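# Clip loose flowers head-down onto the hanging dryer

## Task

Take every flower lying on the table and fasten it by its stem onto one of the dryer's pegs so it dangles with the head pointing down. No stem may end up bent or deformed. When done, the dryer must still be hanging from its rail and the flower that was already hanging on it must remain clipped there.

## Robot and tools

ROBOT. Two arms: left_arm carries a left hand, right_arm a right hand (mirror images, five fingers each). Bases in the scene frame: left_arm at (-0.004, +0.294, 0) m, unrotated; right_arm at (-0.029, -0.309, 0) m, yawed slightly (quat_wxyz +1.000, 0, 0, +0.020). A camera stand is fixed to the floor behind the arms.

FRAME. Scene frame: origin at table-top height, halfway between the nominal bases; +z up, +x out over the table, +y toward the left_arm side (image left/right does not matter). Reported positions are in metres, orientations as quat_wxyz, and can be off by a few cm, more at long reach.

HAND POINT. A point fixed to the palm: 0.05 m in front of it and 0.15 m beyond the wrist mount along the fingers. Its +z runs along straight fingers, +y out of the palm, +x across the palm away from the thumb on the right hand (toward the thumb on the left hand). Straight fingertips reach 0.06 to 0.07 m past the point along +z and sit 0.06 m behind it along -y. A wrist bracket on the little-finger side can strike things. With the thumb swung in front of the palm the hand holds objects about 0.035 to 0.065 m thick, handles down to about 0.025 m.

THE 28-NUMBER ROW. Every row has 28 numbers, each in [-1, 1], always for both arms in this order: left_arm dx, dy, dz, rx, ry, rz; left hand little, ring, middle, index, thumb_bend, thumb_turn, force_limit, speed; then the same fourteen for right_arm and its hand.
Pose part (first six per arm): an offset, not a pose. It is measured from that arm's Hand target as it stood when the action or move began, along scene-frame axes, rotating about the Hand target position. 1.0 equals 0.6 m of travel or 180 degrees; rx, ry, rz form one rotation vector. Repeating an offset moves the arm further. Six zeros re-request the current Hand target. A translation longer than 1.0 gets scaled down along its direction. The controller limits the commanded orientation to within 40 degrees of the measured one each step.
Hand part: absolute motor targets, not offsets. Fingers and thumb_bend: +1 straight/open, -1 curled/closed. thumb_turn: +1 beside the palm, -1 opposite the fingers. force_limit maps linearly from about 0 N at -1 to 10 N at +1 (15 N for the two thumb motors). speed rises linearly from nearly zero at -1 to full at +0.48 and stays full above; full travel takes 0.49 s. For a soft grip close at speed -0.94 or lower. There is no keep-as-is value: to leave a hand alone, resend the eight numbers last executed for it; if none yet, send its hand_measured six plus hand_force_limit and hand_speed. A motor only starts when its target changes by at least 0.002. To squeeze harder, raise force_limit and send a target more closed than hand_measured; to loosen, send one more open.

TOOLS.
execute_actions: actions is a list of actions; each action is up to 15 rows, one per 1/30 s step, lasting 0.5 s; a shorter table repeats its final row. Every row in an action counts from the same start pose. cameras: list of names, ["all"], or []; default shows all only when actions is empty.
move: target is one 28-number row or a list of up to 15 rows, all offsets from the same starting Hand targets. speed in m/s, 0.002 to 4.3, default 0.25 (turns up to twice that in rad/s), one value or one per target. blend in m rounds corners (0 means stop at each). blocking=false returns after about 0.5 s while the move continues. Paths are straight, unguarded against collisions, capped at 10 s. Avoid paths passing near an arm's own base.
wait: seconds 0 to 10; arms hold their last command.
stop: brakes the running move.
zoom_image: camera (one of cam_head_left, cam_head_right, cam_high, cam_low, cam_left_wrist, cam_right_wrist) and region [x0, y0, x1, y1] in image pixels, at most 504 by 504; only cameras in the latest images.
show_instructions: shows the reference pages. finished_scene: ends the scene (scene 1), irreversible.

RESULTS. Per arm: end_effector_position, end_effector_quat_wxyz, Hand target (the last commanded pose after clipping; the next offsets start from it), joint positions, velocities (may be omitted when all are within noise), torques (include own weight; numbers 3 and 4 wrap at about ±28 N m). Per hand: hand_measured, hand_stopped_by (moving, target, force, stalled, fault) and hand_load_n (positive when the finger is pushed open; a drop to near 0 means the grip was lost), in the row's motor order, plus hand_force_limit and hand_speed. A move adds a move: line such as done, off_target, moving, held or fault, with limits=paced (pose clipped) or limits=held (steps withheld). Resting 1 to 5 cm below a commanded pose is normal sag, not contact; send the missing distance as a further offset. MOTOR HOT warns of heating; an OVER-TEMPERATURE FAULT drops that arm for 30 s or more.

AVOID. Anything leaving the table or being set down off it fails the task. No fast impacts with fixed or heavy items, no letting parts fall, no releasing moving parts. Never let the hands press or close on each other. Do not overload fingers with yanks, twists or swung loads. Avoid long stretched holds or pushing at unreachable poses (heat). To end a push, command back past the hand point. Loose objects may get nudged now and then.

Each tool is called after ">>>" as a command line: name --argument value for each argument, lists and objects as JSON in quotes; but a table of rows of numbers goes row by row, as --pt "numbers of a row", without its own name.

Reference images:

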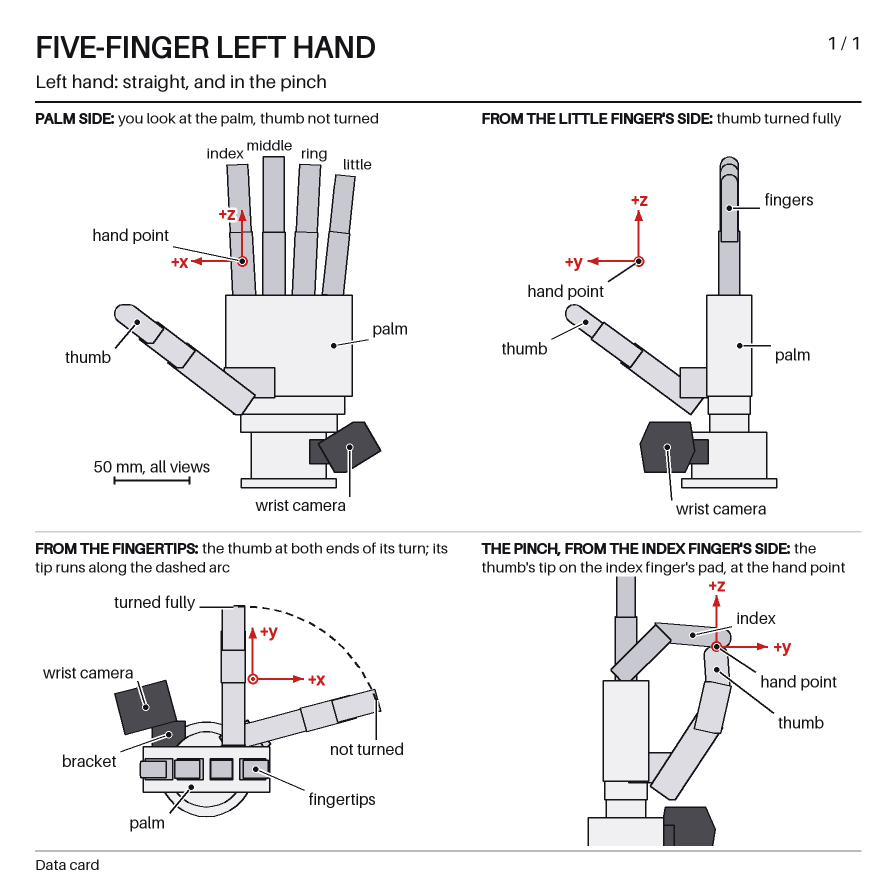

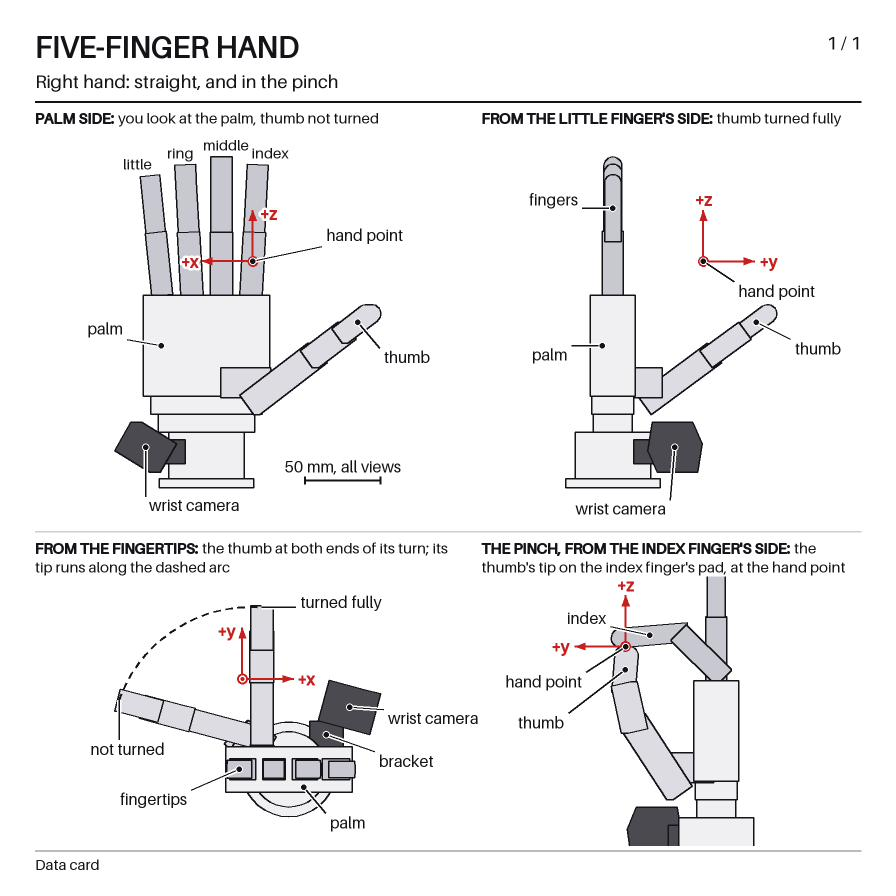

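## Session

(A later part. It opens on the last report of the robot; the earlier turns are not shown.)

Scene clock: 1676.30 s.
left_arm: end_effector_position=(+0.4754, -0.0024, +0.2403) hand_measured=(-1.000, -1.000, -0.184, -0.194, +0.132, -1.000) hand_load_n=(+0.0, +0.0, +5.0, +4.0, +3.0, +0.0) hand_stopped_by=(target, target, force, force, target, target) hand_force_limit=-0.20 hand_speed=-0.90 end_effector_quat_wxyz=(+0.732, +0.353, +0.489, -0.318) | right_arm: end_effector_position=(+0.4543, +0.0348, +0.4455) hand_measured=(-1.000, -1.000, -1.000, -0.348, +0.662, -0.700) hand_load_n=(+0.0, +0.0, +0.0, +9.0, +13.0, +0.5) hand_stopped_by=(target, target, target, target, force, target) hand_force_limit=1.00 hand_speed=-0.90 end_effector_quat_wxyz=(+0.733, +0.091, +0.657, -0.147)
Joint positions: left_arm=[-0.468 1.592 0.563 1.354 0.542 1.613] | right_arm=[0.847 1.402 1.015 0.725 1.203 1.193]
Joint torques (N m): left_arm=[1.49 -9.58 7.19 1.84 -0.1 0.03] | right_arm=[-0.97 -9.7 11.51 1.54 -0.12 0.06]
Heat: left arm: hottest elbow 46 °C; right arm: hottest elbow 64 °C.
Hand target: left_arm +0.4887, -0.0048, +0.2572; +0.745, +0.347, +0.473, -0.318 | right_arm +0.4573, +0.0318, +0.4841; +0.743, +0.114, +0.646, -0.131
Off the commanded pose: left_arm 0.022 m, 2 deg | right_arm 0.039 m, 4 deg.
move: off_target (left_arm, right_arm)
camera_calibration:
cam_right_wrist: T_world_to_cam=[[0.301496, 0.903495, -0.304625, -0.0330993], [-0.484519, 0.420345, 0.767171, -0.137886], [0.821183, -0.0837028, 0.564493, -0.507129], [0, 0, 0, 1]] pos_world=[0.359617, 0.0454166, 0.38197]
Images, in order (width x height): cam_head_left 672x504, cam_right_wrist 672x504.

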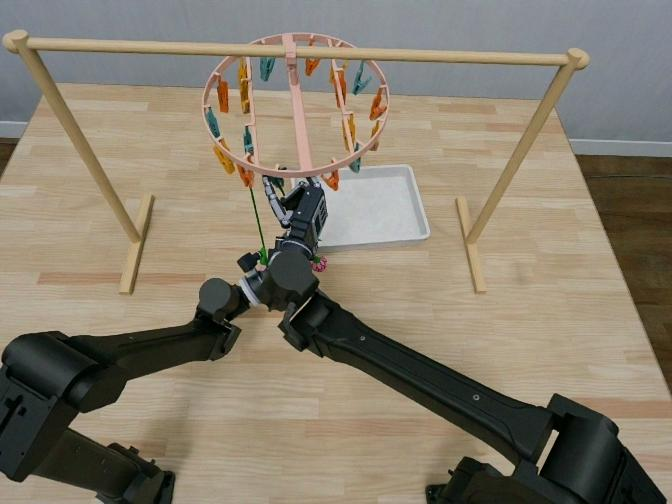

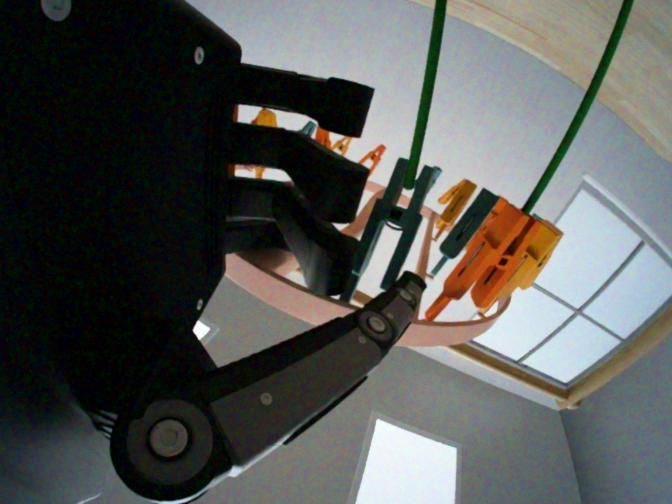

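>>> move --target '[0.0093,0.0013,0,0,0,0,-1,-1,-0.5,-0.5,0.13,-1,-0.2,-0.9,0,0,0,0,0,0,-1,-1,-1,-0.35,0.62,-0.7,1.0,-0.9]' --speed 0.02 --cameras '["cam_right_wrist","cam_head_left"]'

>>> zoom_image --camera "cam_right_wrist" --region '[385, 150, 445, 210]'

>>> zoom_image --camera "cam_head_left" --region '[265, 175, 295, 205]'

Scene clock: 1684.67 s.
left_arm: end_effector_position=(+0.4812, -0.0024, +0.2416) hand_measured=(-1.000, -1.000, -0.184, -0.194, +0.132, -1.000) hand_load_n=(+0.0, +0.0, +5.0, +4.0, +3.0, +0.0) hand_stopped_by=(target, target, force, force, target, target) hand_force_limit=-0.20 hand_speed=-0.90 end_effector_quat_wxyz=(+0.733, +0.352, +0.487, -0.319) | right_arm: end_effector_position=(+0.4543, +0.0348, +0.4455) hand_measured=(-1.000, -1.000, -1.000, -0.348, +0.662, -0.700) hand_load_n=(+0.5, +0.0, +0.0, +9.0, +13.0, +1.0) hand_stopped_by=(target, target, target, target, force, target) hand_force_limit=1.00 hand_speed=-0.90 end_effector_quat_wxyz=(+0.733, +0.091, +0.657, -0.147)
Joint positions: left_arm=[-0.461 1.602 0.578 1.354 0.55 1.609] | right_arm=[0.847 1.402 1.015 0.725 1.203 1.193]
Joint torques (N m): left_arm=[1.55 -9.76 7.12 1.77 -0.08 0.02] | right_arm=[-1.26 -10.52 11.32 1.61 -0.11 0.06]
Heat: left arm: hottest elbow 46 °C; right arm: hottest elbow 64 °C.
Hand target: left_arm +0.4943, -0.0042, +0.2573; +0.745, +0.347, +0.473, -0.318 | right_arm +0.4573, +0.0318, +0.4841; +0.743, +0.114, +0.646, -0.131
Off the commanded pose: left_arm 0.020 m, 2 deg | right_arm 0.039 m, 4 deg.
move: off_target (left_arm, right_arm)
camera_calibration:
cam_right_wrist: T_world_to_cam=[[0.301496, 0.903495, -0.304625, -0.0330993], [-0.484519, 0.420345, 0.767171, -0.137886], [0.821183, -0.0837028, 0.564493, -0.507129], [0, 0, 0, 1]] pos_world=[0.359617, 0.0454166, 0.38197]
Images, in order (width x height): cam_head_left 672x504, cam_right_wrist 672x504.

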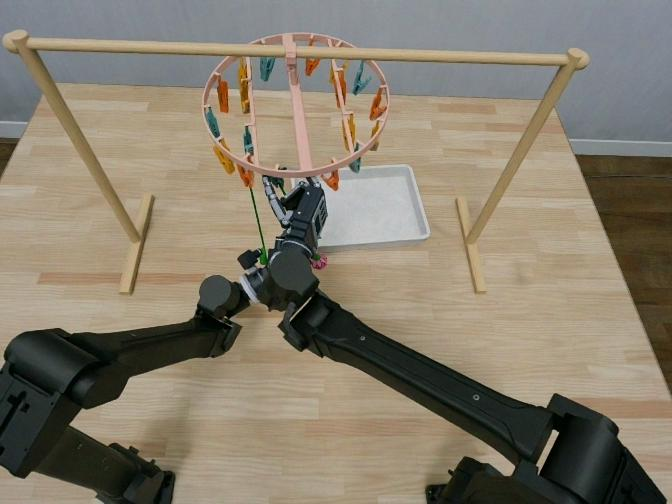

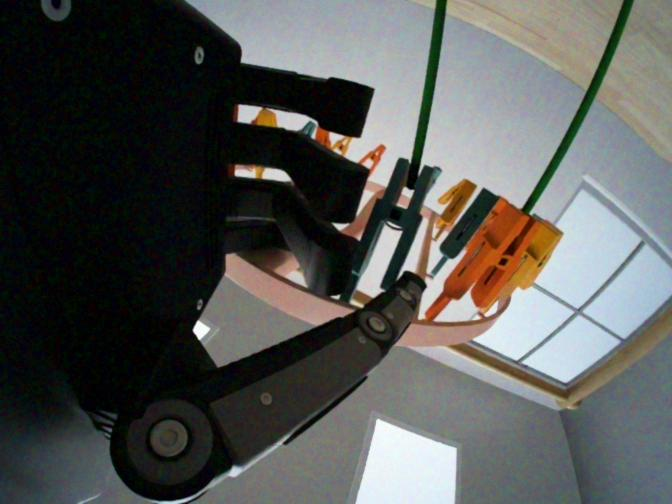

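Scaled by 8.400 from the camera's 672x504 image, which has a finer 960x720 frame.

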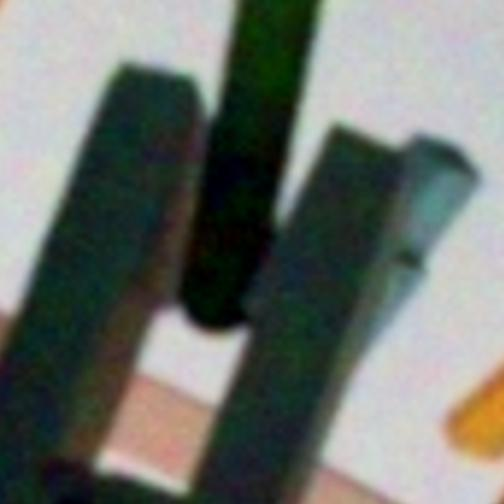

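Scaled by 16.800 from the camera's 672x504 image, which has a finer 960x720 frame.

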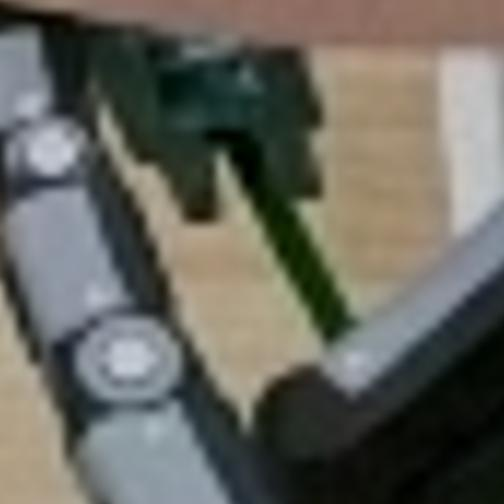

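>>> move --target '[0,0,0,0,0,0,-1,-1,-0.5,-0.5,0.13,-1,-0.2,-0.9,0,0,0,0,0,0,-1,-1,-1,-0.35,0.8,-0.7,1.0,-0.9]' --cameras '["cam_right_wrist","cam_head_left"]'

>>> zoom_image --camera "cam_right_wrist" --region '[340, 130, 460, 250]'

Scene clock: 1699.90 s.
left_arm: end_effector_position=(+0.4814, -0.0023, +0.2409) hand_measured=(-1.000, -1.000, -0.184, -0.194, +0.132, -1.000) hand_load_n=(+0.0, +0.0, +5.0, +4.0, +3.0, -0.5) hand_stopped_by=(target, target, force, force, target, target) hand_force_limit=-0.20 hand_speed=-0.90 end_effector_quat_wxyz=(+0.732, +0.352, +0.488, -0.319) | right_arm: end_effector_position=(+0.4543, +0.0348, +0.4455) hand_measured=(-1.000, -1.000, -1.000, -0.350, +0.800, -0.700) hand_load_n=(+0.0, +0.0, +0.0, +0.0, +0.5, +0.0) hand_stopped_by=(target, target, target, target, target, target) hand_force_limit=1.00 hand_speed=-0.90 end_effector_quat_wxyz=(+0.733, +0.091, +0.657, -0.147)
Joint positions: left_arm=[-0.46 1.603 0.578 1.354 0.55 1.608] | right_arm=[0.847 1.402 1.015 0.725 1.203 1.193]
Joint torques (N m): left_arm=[1.55 -9.93 7.09 1.77 -0.09 0.03] | right_arm=[-0.91 -10.23 11.38 1.43 -0.15 0.06]
Heat: left arm: hottest elbow 46 °C; right arm: hottest elbow 64 °C.
Hand target: left_arm +0.4942, -0.0042, +0.2572; +0.745, +0.347, +0.473, -0.318 | right_arm +0.4573, +0.0318, +0.4841; +0.743, +0.114, +0.646, -0.131
Off the commanded pose: left_arm 0.021 m, 2 deg | right_arm 0.039 m, 4 deg.
move: off_target (left_arm, right_arm)
camera_calibration:
cam_right_wrist: T_world_to_cam=[[0.301496, 0.903495, -0.304625, -0.0330993], [-0.484519, 0.420345, 0.767171, -0.137886], [0.821183, -0.0837028, 0.564493, -0.507129], [0, 0, 0, 1]] pos_world=[0.359617, 0.0454166, 0.38197]
Images, in order (width x height): cam_head_left 672x504, cam_right_wrist 672x504.

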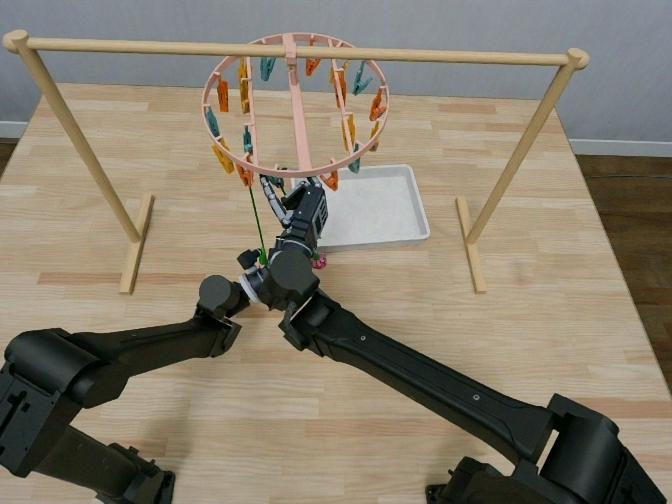

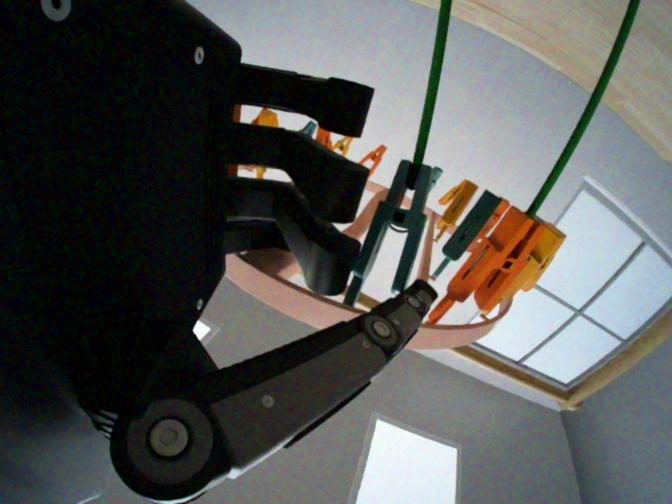

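Scaled by 4.200 from the camera's 672x504 image, which has a finer 960x720 frame.

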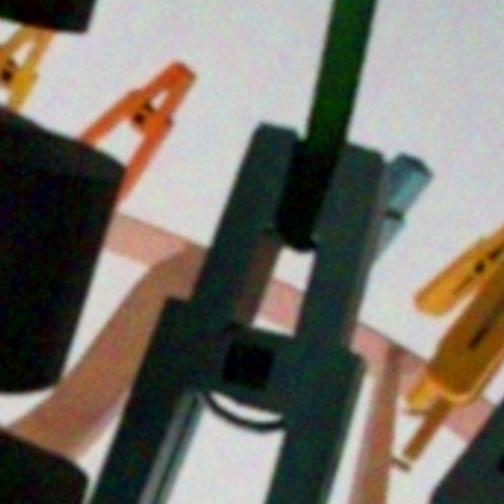

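>>> move --target '[0,0,0,0,0,0,-1,-1,-0.5,-0.5,0.13,-1,-0.2,-0.9,0,0,0,0,0,0,-1,-1,-1,-0.35,1.0,-0.7,1.0,-0.6]' --cameras '["cam_right_wrist","cam_head_left","cam_head_right","cam_low","cam_left_wrist"]'

>>> zoom_image --camera "cam_low" --region '[280, 160, 380, 280]'

>>> zoom_image --camera "cam_right_wrist" --region '[340, 130, 460, 250]'

Scene clock: 1704.50 s.
left_arm: end_effector_position=(+0.4814, -0.0023, +0.2409) hand_measured=(-1.000, -1.000, -0.184, -0.194, +0.132, -1.000) hand_load_n=(+0.0, +0.0, +5.0, +4.0, +3.5, -0.5) hand_stopped_by=(target, target, force, force, target, target) hand_force_limit=-0.20 hand_speed=-0.90 end_effector_quat_wxyz=(+0.732, +0.352, +0.488, -0.319) | right_arm: end_effector_position=(+0.4543, +0.0348, +0.4455) hand_measured=(-1.000, -1.000, -1.000, -0.350, +1.000, -0.700) hand_load_n=(+0.0, +0.0, +0.0, +0.0, +0.0, +0.0) hand_stopped_by=(target, target, target, target, target, target) hand_force_limit=1.00 hand_speed=-0.60 end_effector_quat_wxyz=(+0.733, +0.091, +0.657, -0.147)
Joint positions: left_arm=[-0.46 1.603 0.578 1.354 0.55 1.608] | right_arm=[0.847 1.402 1.015 0.725 1.203 1.193]
Joint torques (N m): left_arm=[1.49 -9.93 7.08 1.76 -0.09 0.02] | right_arm=[-1.2 -9.82 11.32 1.52 -0.13 0.05]
Heat: left arm: hottest elbow 46 °C; right arm: hottest elbow 64 °C.
Hand target: left_arm +0.4942, -0.0042, +0.2572; +0.745, +0.347, +0.473, -0.318 | right_arm +0.4573, +0.0318, +0.4841; +0.743, +0.114, +0.646, -0.131
Off the commanded pose: left_arm 0.021 m, 2 deg | right_arm 0.039 m, 4 deg.
move: off_target (left_arm, right_arm)
camera_calibration:
cam_left_wrist: T_world_to_cam=[[-0.675312, -0.590394, -0.442028, 0.432348], [0.150583, 0.476336, -0.866273, 0.133721], [0.721996, -0.651567, -0.232772, -0.173042], [0, 0, 0, 1]] pos_world=[0.396769, 0.0788111, 0.266669]
cam_right_wrist: T_world_to_cam=[[0.301496, 0.903495, -0.304625, -0.0330993], [-0.484519, 0.420345, 0.767171, -0.137886], [0.821183, -0.0837028, 0.564493, -0.507129], [0, 0, 0, 1]] pos_world=[0.359617, 0.0454166, 0.38197]
Images, in order (width x height): cam_head_left 672x504, cam_head_right 672x504, cam_low 672x504, cam_left_wrist 672x504, cam_right_wrist 672x504.

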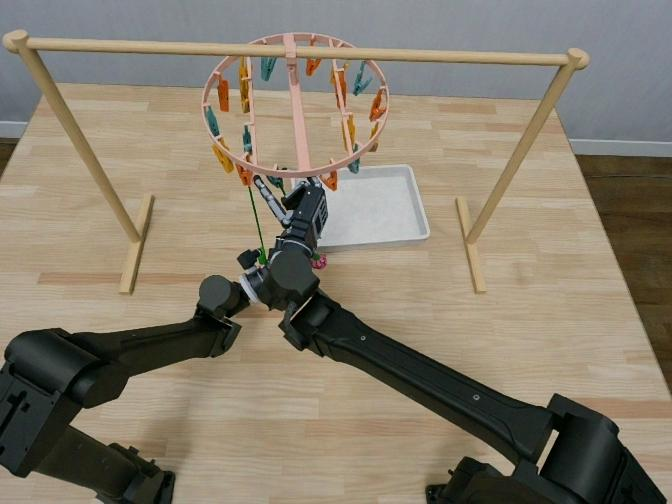

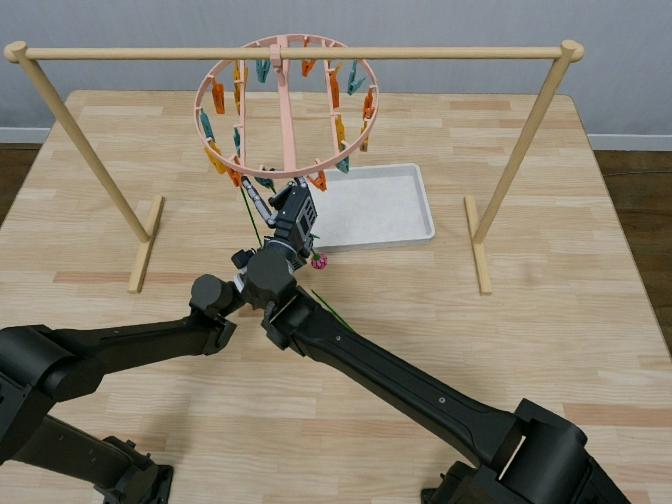

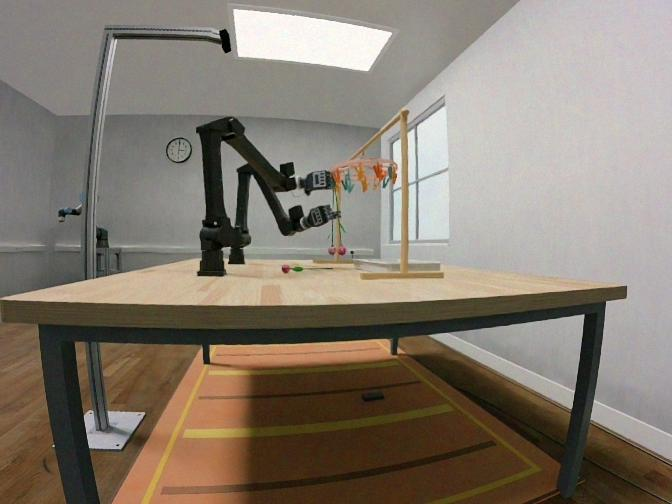

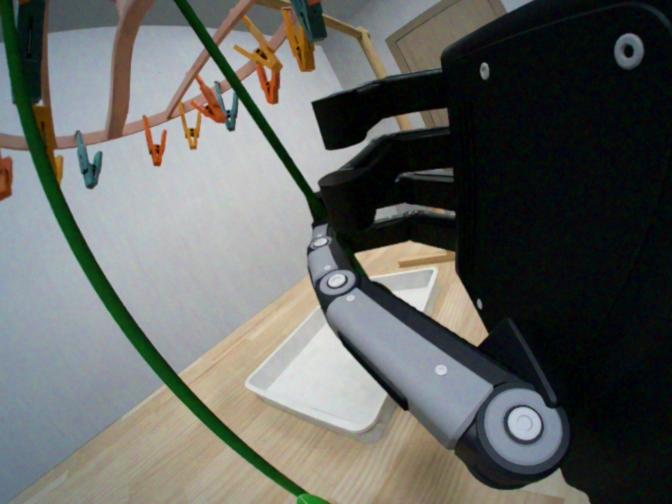

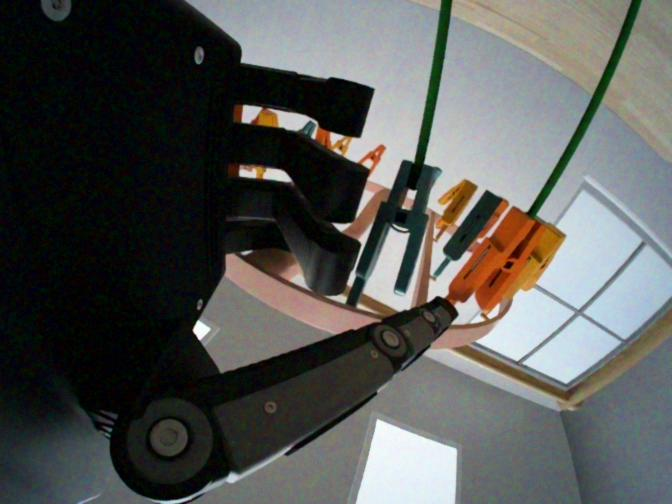

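Scaled by 4.200 from the camera's 672x504 image, which has a finer 960x720 frame.

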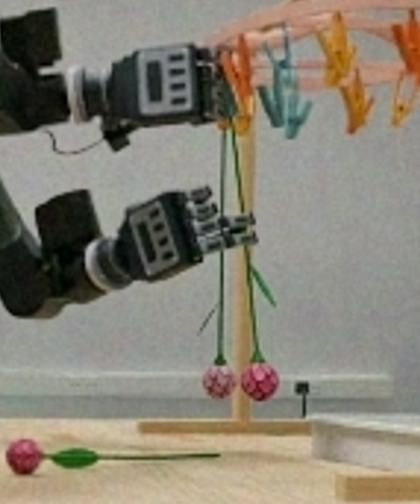

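Scaled by 4.200 from the camera's 672x504 image, which has a finer 960x720 frame.

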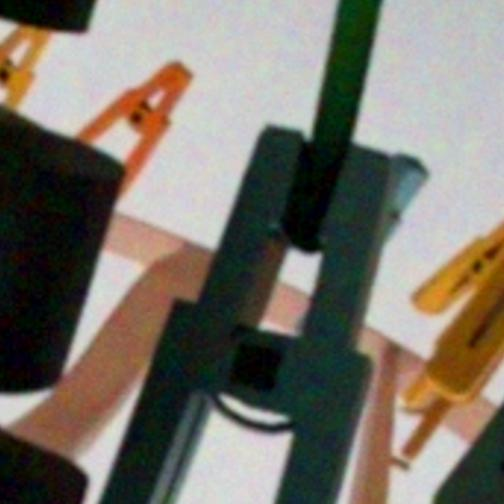

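>>> move --target '[0,0,0,0,0,0,-1,-1,0.0,0.0,0.13,-1,-0.2,-0.9,0,0,0,0,0,0,-1,-1,-1,-0.35,1.0,-0.7,1.0,-0.6]' --cameras '["cam_right_wrist","cam_head_left","cam_low","cam_left_wrist"]'

>>> zoom_image --camera "cam_low" --region '[280, 160, 380, 280]'

>>> zoom_image --camera "cam_right_wrist" --region '[340, 130, 460, 250]'

Scene clock: 1711.33 s.
left_arm: end_effector_position=(+0.4814, -0.0023, +0.2409) hand_measured=(-1.000, -1.000, +0.000, +0.000, +0.130, -1.000) hand_load_n=(+0.0, -0.5, +0.0, +0.0, +0.0, +0.0) hand_stopped_by=(target, target, target, target, target, target) hand_force_limit=-0.20 hand_speed=-0.90 end_effector_quat_wxyz=(+0.732, +0.352, +0.488, -0.319) | right_arm: end_effector_position=(+0.4543, +0.0348, +0.4455) hand_measured=(-1.000, -1.000, -1.000, -0.350, +1.000, -0.700) hand_load_n=(+0.0, +0.0, +0.0, +0.0, +0.0, -0.5) hand_stopped_by=(target, target, target, target, target, target) hand_force_limit=1.00 hand_speed=-0.60 end_effector_quat_wxyz=(+0.733, +0.091, +0.657, -0.147)
Joint positions: left_arm=[-0.46 1.603 0.578 1.354 0.55 1.608] | right_arm=[0.847 1.402 1.015 0.725 1.203 1.193]
Joint torques (N m): left_arm=[1.49 -9.88 7.09 1.77 -0.09 0.02] | right_arm=[-1.26 -9.93 11.48 1.5 -0.15 0.06]
Heat: left arm: hottest elbow 46 °C; right arm: hottest elbow 64 °C.
Hand target: left_arm +0.4942, -0.0042, +0.2572; +0.745, +0.347, +0.473, -0.318 | right_arm +0.4573, +0.0318, +0.4841; +0.743, +0.114, +0.646, -0.131
Off the commanded pose: left_arm 0.021 m, 2 deg | right_arm 0.039 m, 4 deg.
move: off_target (left_arm, right_arm)
camera_calibration:
cam_left_wrist: T_world_to_cam=[[-0.675312, -0.590394, -0.442028, 0.432348], [0.150583, 0.476336, -0.866273, 0.133721], [0.721996, -0.651567, -0.232772, -0.173042], [0, 0, 0, 1]] pos_world=[0.396769, 0.0788111, 0.266669]
cam_right_wrist: T_world_to_cam=[[0.301496, 0.903495, -0.304625, -0.0330993], [-0.484519, 0.420345, 0.767171, -0.137886], [0.821183, -0.0837028, 0.564493, -0.507129], [0, 0, 0, 1]] pos_world=[0.359617, 0.0454166, 0.38197]
Images, in order (width x height): cam_head_left 672x504, cam_low 672x504, cam_left_wrist 672x504, cam_right_wrist 672x504.

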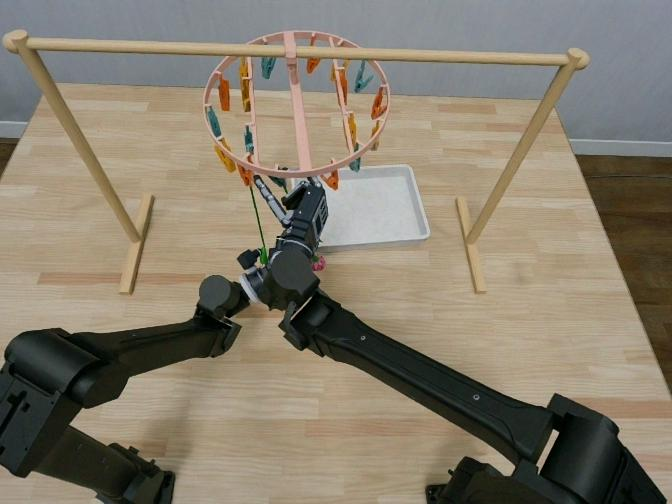

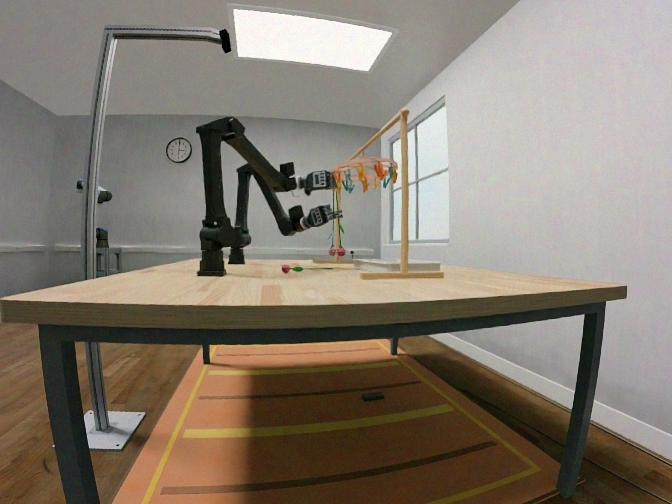

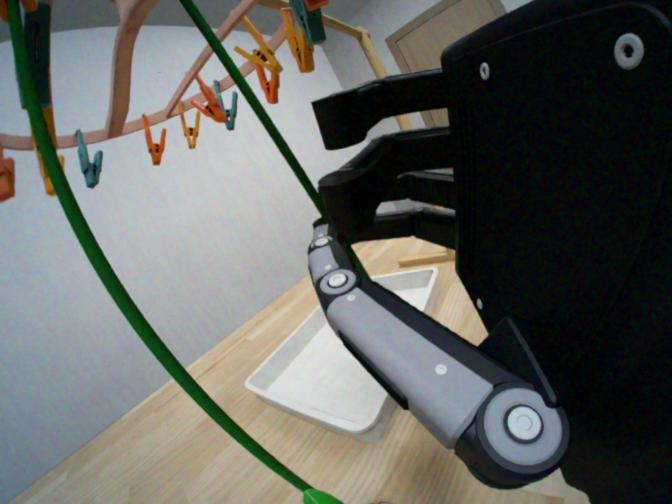

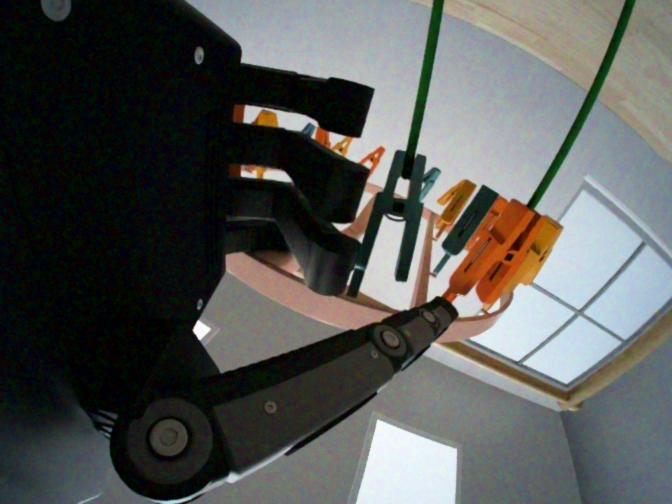

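Scaled by 4.200 from the camera's 672x504 image, which has a finer 960x720 frame.

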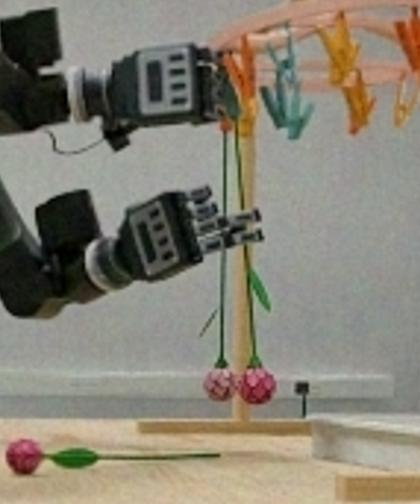

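Scaled by 4.200 from the camera's 672x504 image, which has a finer 960x720 frame.

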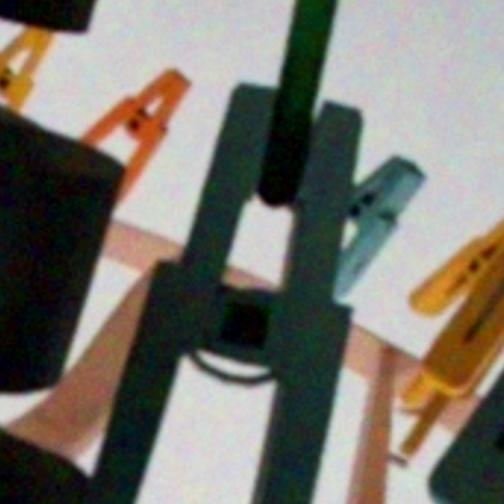

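>>> move --pt "0 0 0 0 0 0 -1 -1 1.0 1.0 0.13 -1 -0.2 -0.5 0 0 0 0 0 0 -1 -1 -1 -0.35 1.0 -0.7 1.0 -0.6" --pt "-0.05 0.05 -0.02 0 0 0 -1 -1 1.0 1.0 0.13 -1 -0.2 -0.5 0 0 0 0 0 0 -1 -1 -1 -0.35 1.0 -0.7 1.0 -0.6" --speed 0.04 --cameras '["cam_right_wrist","cam_head_left","cam_low","cam_left_wrist"]'

>>> zoom_image --camera "cam_low" --region '[280, 160, 380, 280]'

Scene clock: 1723.70 s.
left_arm: end_effector_position=(+0.4665, +0.0205, +0.2307) hand_measured=(-1.000, -1.000, +1.000, +1.000, +0.130, -1.000) hand_load_n=(+0.0, +0.0, +0.0, +0.0, +0.0, +0.0) hand_stopped_by=(target, target, target, target, target, target) hand_force_limit=-0.20 hand_speed=-0.50 end_effector_quat_wxyz=(+0.734, +0.352, +0.485, -0.318) | right_arm: end_effector_position=(+0.4543, +0.0348, +0.4455) hand_measured=(-1.000, -1.000, -1.000, -0.350, +1.000, -0.700) hand_load_n=(+0.0, +0.5, +0.0, +0.0, +0.0, +0.0) hand_stopped_by=(target, target, target, target, target, target) hand_force_limit=1.00 hand_speed=-0.60 end_effector_quat_wxyz=(+0.733, +0.091, +0.657, -0.147)
Joint positions: left_arm=[-0.421 1.603 0.51 1.438 0.586 1.593] | right_arm=[0.847 1.402 1.015 0.725 1.203 1.193]
Joint torques (N m): left_arm=[1.55 -12.1 3.62 1.89 -0.1 0] | right_arm=[-0.91 -10.58 11.4 1.69 -0.13 0.02]
Heat: left arm: hottest elbow 46 °C; right arm: hottest elbow 64 °C.
Hand target: left_arm +0.4643, +0.0259, +0.2452; +0.745, +0.347, +0.473, -0.318 | right_arm +0.4573, +0.0318, +0.4841; +0.743, +0.114, +0.646, -0.131
Off the commanded pose: left_arm 0.016 m, 2 deg | right_arm 0.039 m, 4 deg.
move: off_target (left_arm, right_arm)
camera_calibration:
cam_left_wrist: T_world_to_cam=[[-0.67232, -0.592142, -0.444245, 0.430342], [0.155945, 0.47336, -0.866955, 0.114019], [0.723649, -0.652149, -0.225907, -0.152177], [0, 0, 0, 1]] pos_world=[0.381669, 0.10161, 0.255649]
cam_right_wrist: T_world_to_cam=[[0.301496, 0.903495, -0.304625, -0.0330993], [-0.484519, 0.420345, 0.767171, -0.137886], [0.821183, -0.0837028, 0.564493, -0.507129], [0, 0, 0, 1]] pos_world=[0.359617, 0.0454166, 0.38197]
Images, in order (width x height): cam_head_left 672x504, cam_low 672x504, cam_left_wrist 672x504, cam_right_wrist 672x504.

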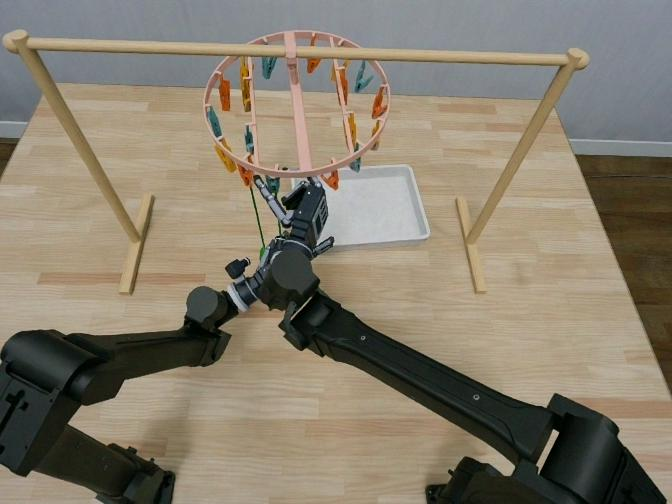

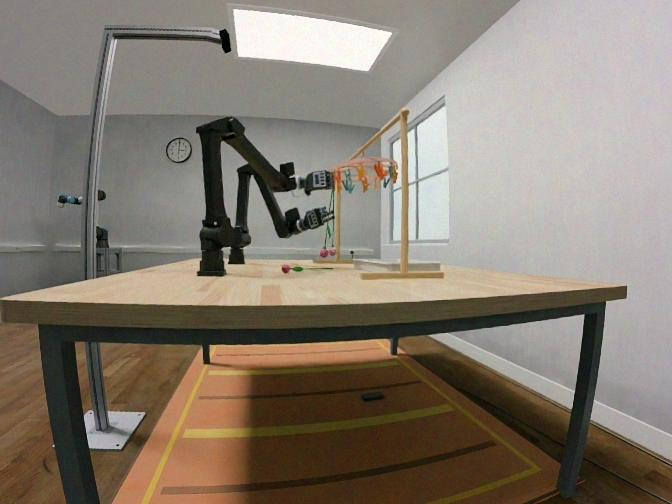

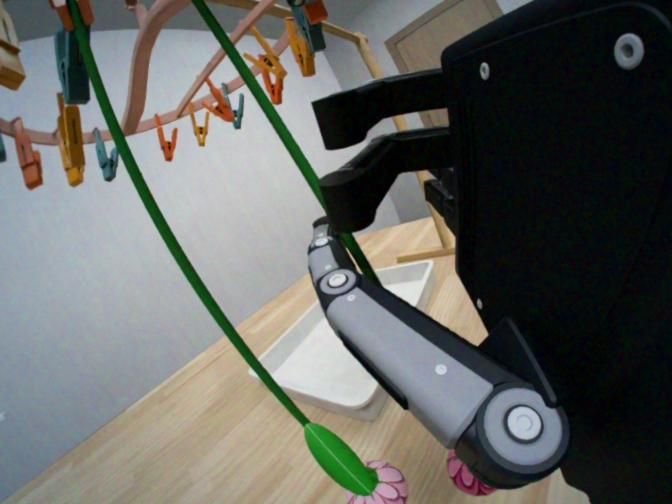

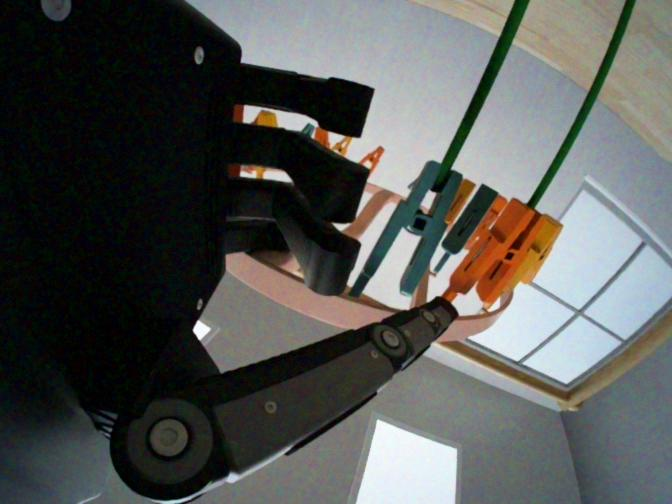

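Scaled by 4.200 from the camera's 672x504 image, which has a finer 960x720 frame.

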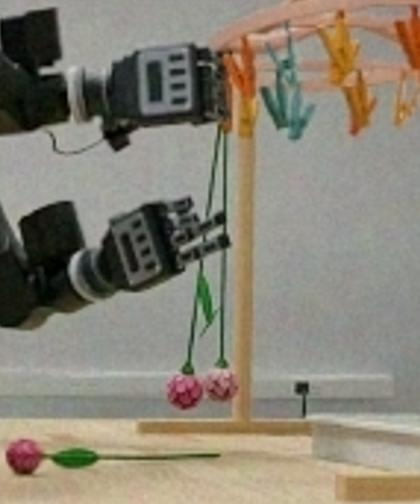

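>>> move --pt "-0.05 0.03 -0.01 0 0 0 -1 -1 1.0 1.0 0.13 -1 -0.2 -0.5 0 0 0 0 0 0 -1 -1 -1 -0.35 1.0 -0.7 1.0 -0.6" --pt "-0.09 0.10 -0.01 0 0 0 -1 -1 1.0 1.0 0.13 -1 -0.2 -0.5 0 0 0 0 0 0 -1 -1 -1 -0.35 1.0 -0.7 1.0 -0.6" --speed 0.05 --cameras '["cam_right_wrist","cam_head_left","cam_low","cam_left_wrist"]'

>>> zoom_image --camera "cam_low" --region '[280, 160, 380, 280]'

Scene clock: 1739.53 s.
left_arm: end_effector_position=(+0.4130, +0.0818, +0.2283) hand_measured=(-1.000, -1.000, +1.000, +1.000, +0.130, -1.000) hand_load_n=(+0.0, +0.0, +0.0, +0.0, +0.0, +0.0) hand_stopped_by=(target, target, target, target, target, target) hand_force_limit=-0.20 hand_speed=-0.50 end_effector_quat_wxyz=(+0.735, +0.351, +0.486, -0.318) | right_arm: end_effector_position=(+0.4543, +0.0348, +0.4455) hand_measured=(-1.000, -1.000, -1.000, -0.350, +1.000, -0.700) hand_load_n=(+0.0, +0.0, +0.0, +0.0, +0.0, +0.0) hand_stopped_by=(target, target, target, target, target, target) hand_force_limit=1.00 hand_speed=-0.60 end_effector_quat_wxyz=(+0.733, +0.091, +0.657, -0.147)
Joint positions: left_arm=[-0.299 1.481 0.316 1.542 0.698 1.538] | right_arm=[0.847 1.402 1.015 0.725 1.203 1.193]
Joint torques (N m): left_arm=[1.55 -8.94 3.11 1.83 -0.15 0.01] | right_arm=[-1.2 -9.82 11.49 1.42 -0.19 0.11]
Heat: left arm: hottest elbow 44 °C; right arm: hottest elbow 64 °C.
Hand target: left_arm +0.4103, +0.0860, +0.2392; +0.745, +0.347, +0.473, -0.318 | right_arm +0.4573, +0.0318, +0.4841; +0.743, +0.114, +0.646, -0.131
Off the commanded pose: left_arm 0.012 m, 2 deg | right_arm 0.039 m, 4 deg.
joint sent to its limit (left arm) — joint 4 (wrist pitch), upper limit. The joint targets still meet the commanded pose.
move: off_target (left_arm, right_arm)
camera_calibration:
cam_left_wrist: T_world_to_cam=[[-0.671605, -0.594093, -0.44272, 0.429128], [0.154055, 0.472503, -0.86776, 0.0922093], [0.724716, -0.650995, -0.225812, -0.0746071], [0, 0, 0, 1]] pos_world=[0.328068, 0.162804, 0.253152]
cam_right_wrist: T_world_to_cam=[[0.301496, 0.903495, -0.304625, -0.0330993], [-0.484519, 0.420345, 0.767171, -0.137886], [0.821183, -0.0837028, 0.564493, -0.507129], [0, 0, 0, 1]] pos_world=[0.359617, 0.0454166, 0.38197]
Images, in order (width x height): cam_head_left 672x504, cam_low 672x504, cam_left_wrist 672x504, cam_right_wrist 672x504.

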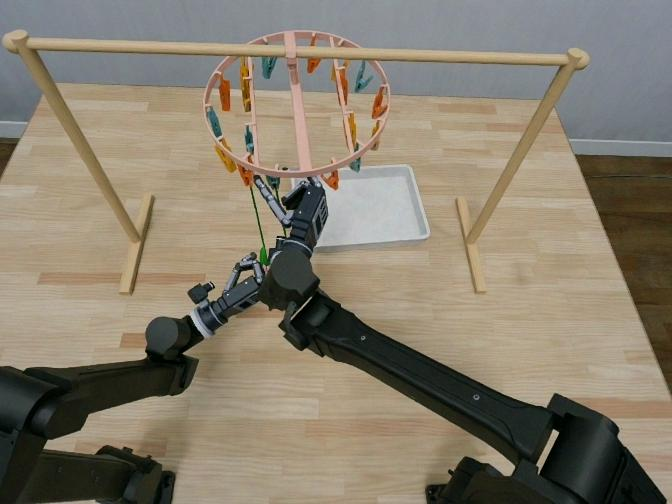

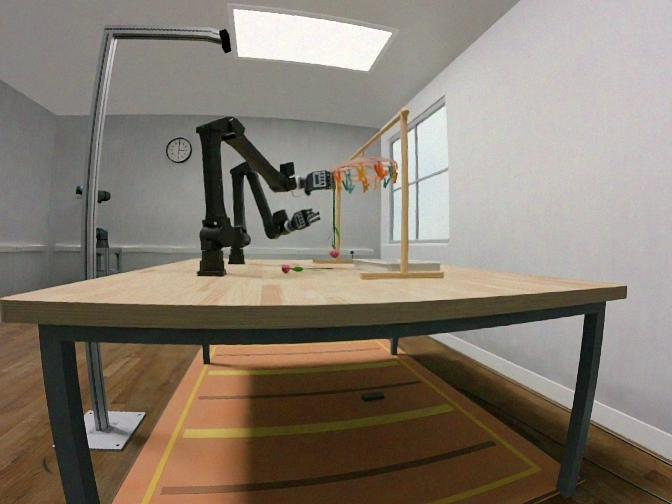

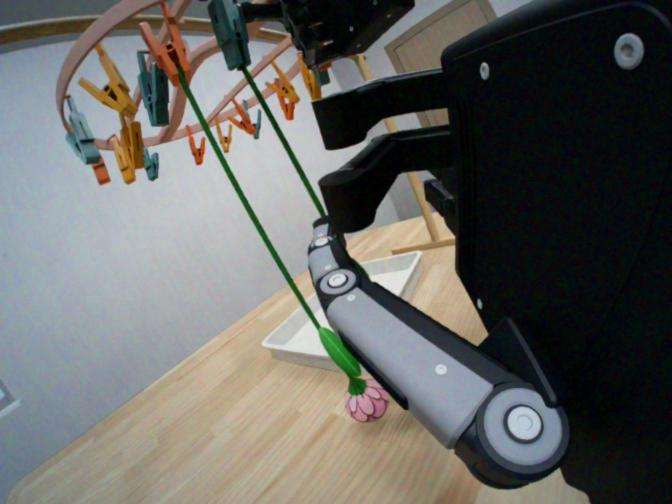

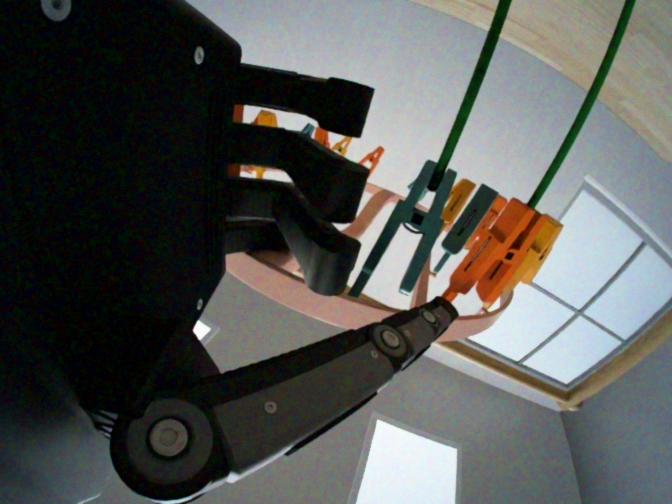

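Scaled by 4.200 from the camera's 672x504 image, which has a finer 960x720 frame.

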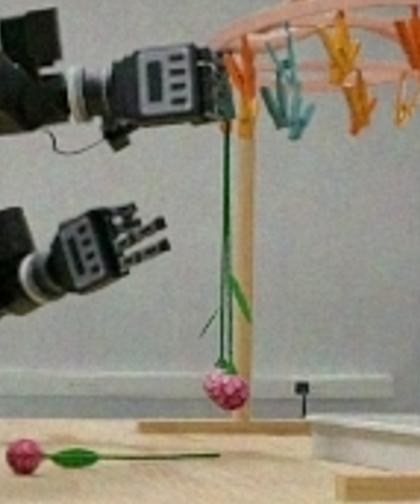

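>>> move --pt "0 0 0 0 0 0 -1 -1 1.0 1.0 0.13 -1 -0.2 -0.5 0 0 0 0 0 0 -1 -1 -1 -0.85 1.0 -0.7 0.0 -0.6" --pt "-0.05 0.05 0.0 0 0 0 -1 -1 1.0 1.0 0.13 -1 -0.2 -0.5 -0.0667 0 0 0 0 0 -1 -1 -1 -0.85 1.0 -0.7 0.0 -0.6" --speed 0.05 --cameras '["cam_right_wrist","cam_head_left","cam_low"]'

Scene clock: 1746.87 s.
left_arm: end_effector_position=(+0.3829, +0.1119, +0.2306) hand_measured=(-1.000, -1.000, +1.000, +1.000, +0.130, -1.000) hand_load_n=(+0.0, +0.0, +0.0, +0.0, +0.0, +0.5) hand_stopped_by=(target, target, target, target, target, target) hand_force_limit=-0.20 hand_speed=-0.50 end_effector_quat_wxyz=(+0.732, +0.351, +0.490, -0.317) | right_arm: end_effector_position=(+0.4280, +0.0326, +0.4708) hand_measured=(-1.000, -1.000, -1.000, -0.850, +1.000, -0.700) hand_load_n=(+0.0, +0.0, +0.0, +0.0, +0.0, +0.0) hand_stopped_by=(target, target, target, target, target, target) hand_force_limit=0.00 hand_speed=-0.60 end_effector_quat_wxyz=(+0.737, +0.108, +0.651, -0.145)
Joint positions: left_arm=[-0.217 1.372 0.221 1.542 0.773 1.504] | right_arm=[0.896 1.361 1.015 0.792 1.267 1.112]
Joint torques (N m): left_arm=[1.55 -7.12 3.18 1.78 -0.18 -0.01] | right_arm=[0.73 -9.47 7.1 2.22 -0.2 -0.03]
Heat: left arm: hottest elbow 43 °C; right arm: hottest elbow 64 °C.
Hand target: left_arm +0.3803, +0.1159, +0.2394; +0.745, +0.347, +0.473, -0.318 | right_arm +0.4173, +0.0318, +0.4841; +0.743, +0.114, +0.646, -0.131
Off the commanded pose: left_arm 0.010 m, 2 deg | right_arm 0.017 m, 2 deg.
joint sent to its limit (left arm) — joint 4 (wrist pitch), upper limit. The joint targets still meet the commanded pose.
move: off_target (right_arm)
camera_calibration:
cam_right_wrist: T_world_to_cam=[[0.325088, 0.904371, -0.276462, -0.0389102], [-0.491208, 0.411291, 0.767824, -0.1663], [0.808104, -0.11381, 0.57794, -0.499729], [0, 0, 0, 1]] pos_world=[0.334795, 0.0467129, 0.405746]
Images, in order (width x height): cam_head_left 672x504, cam_low 672x504, cam_right_wrist 672x504.

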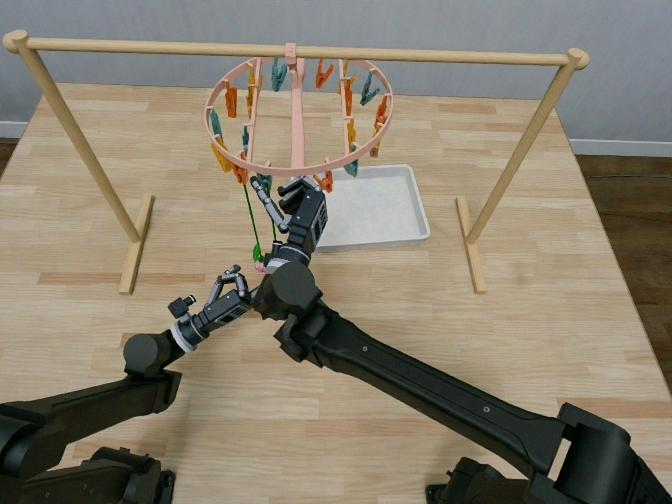

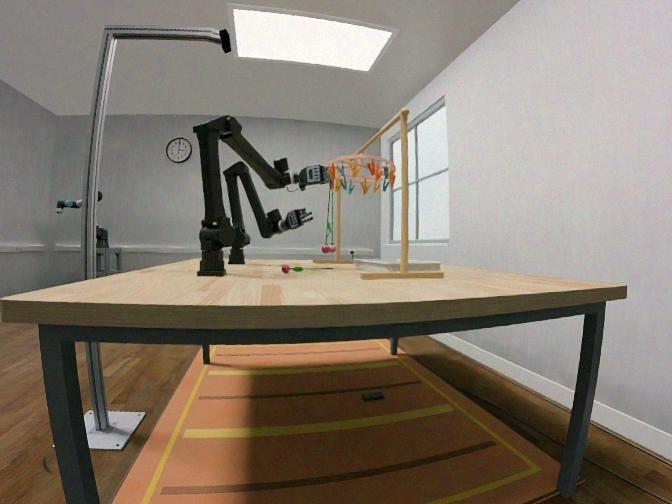

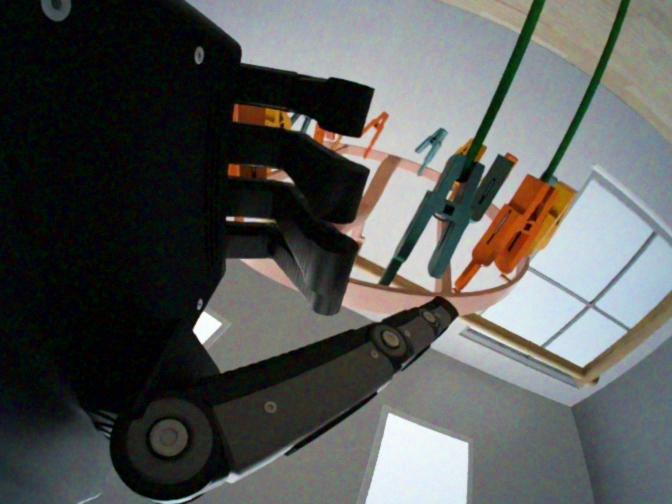

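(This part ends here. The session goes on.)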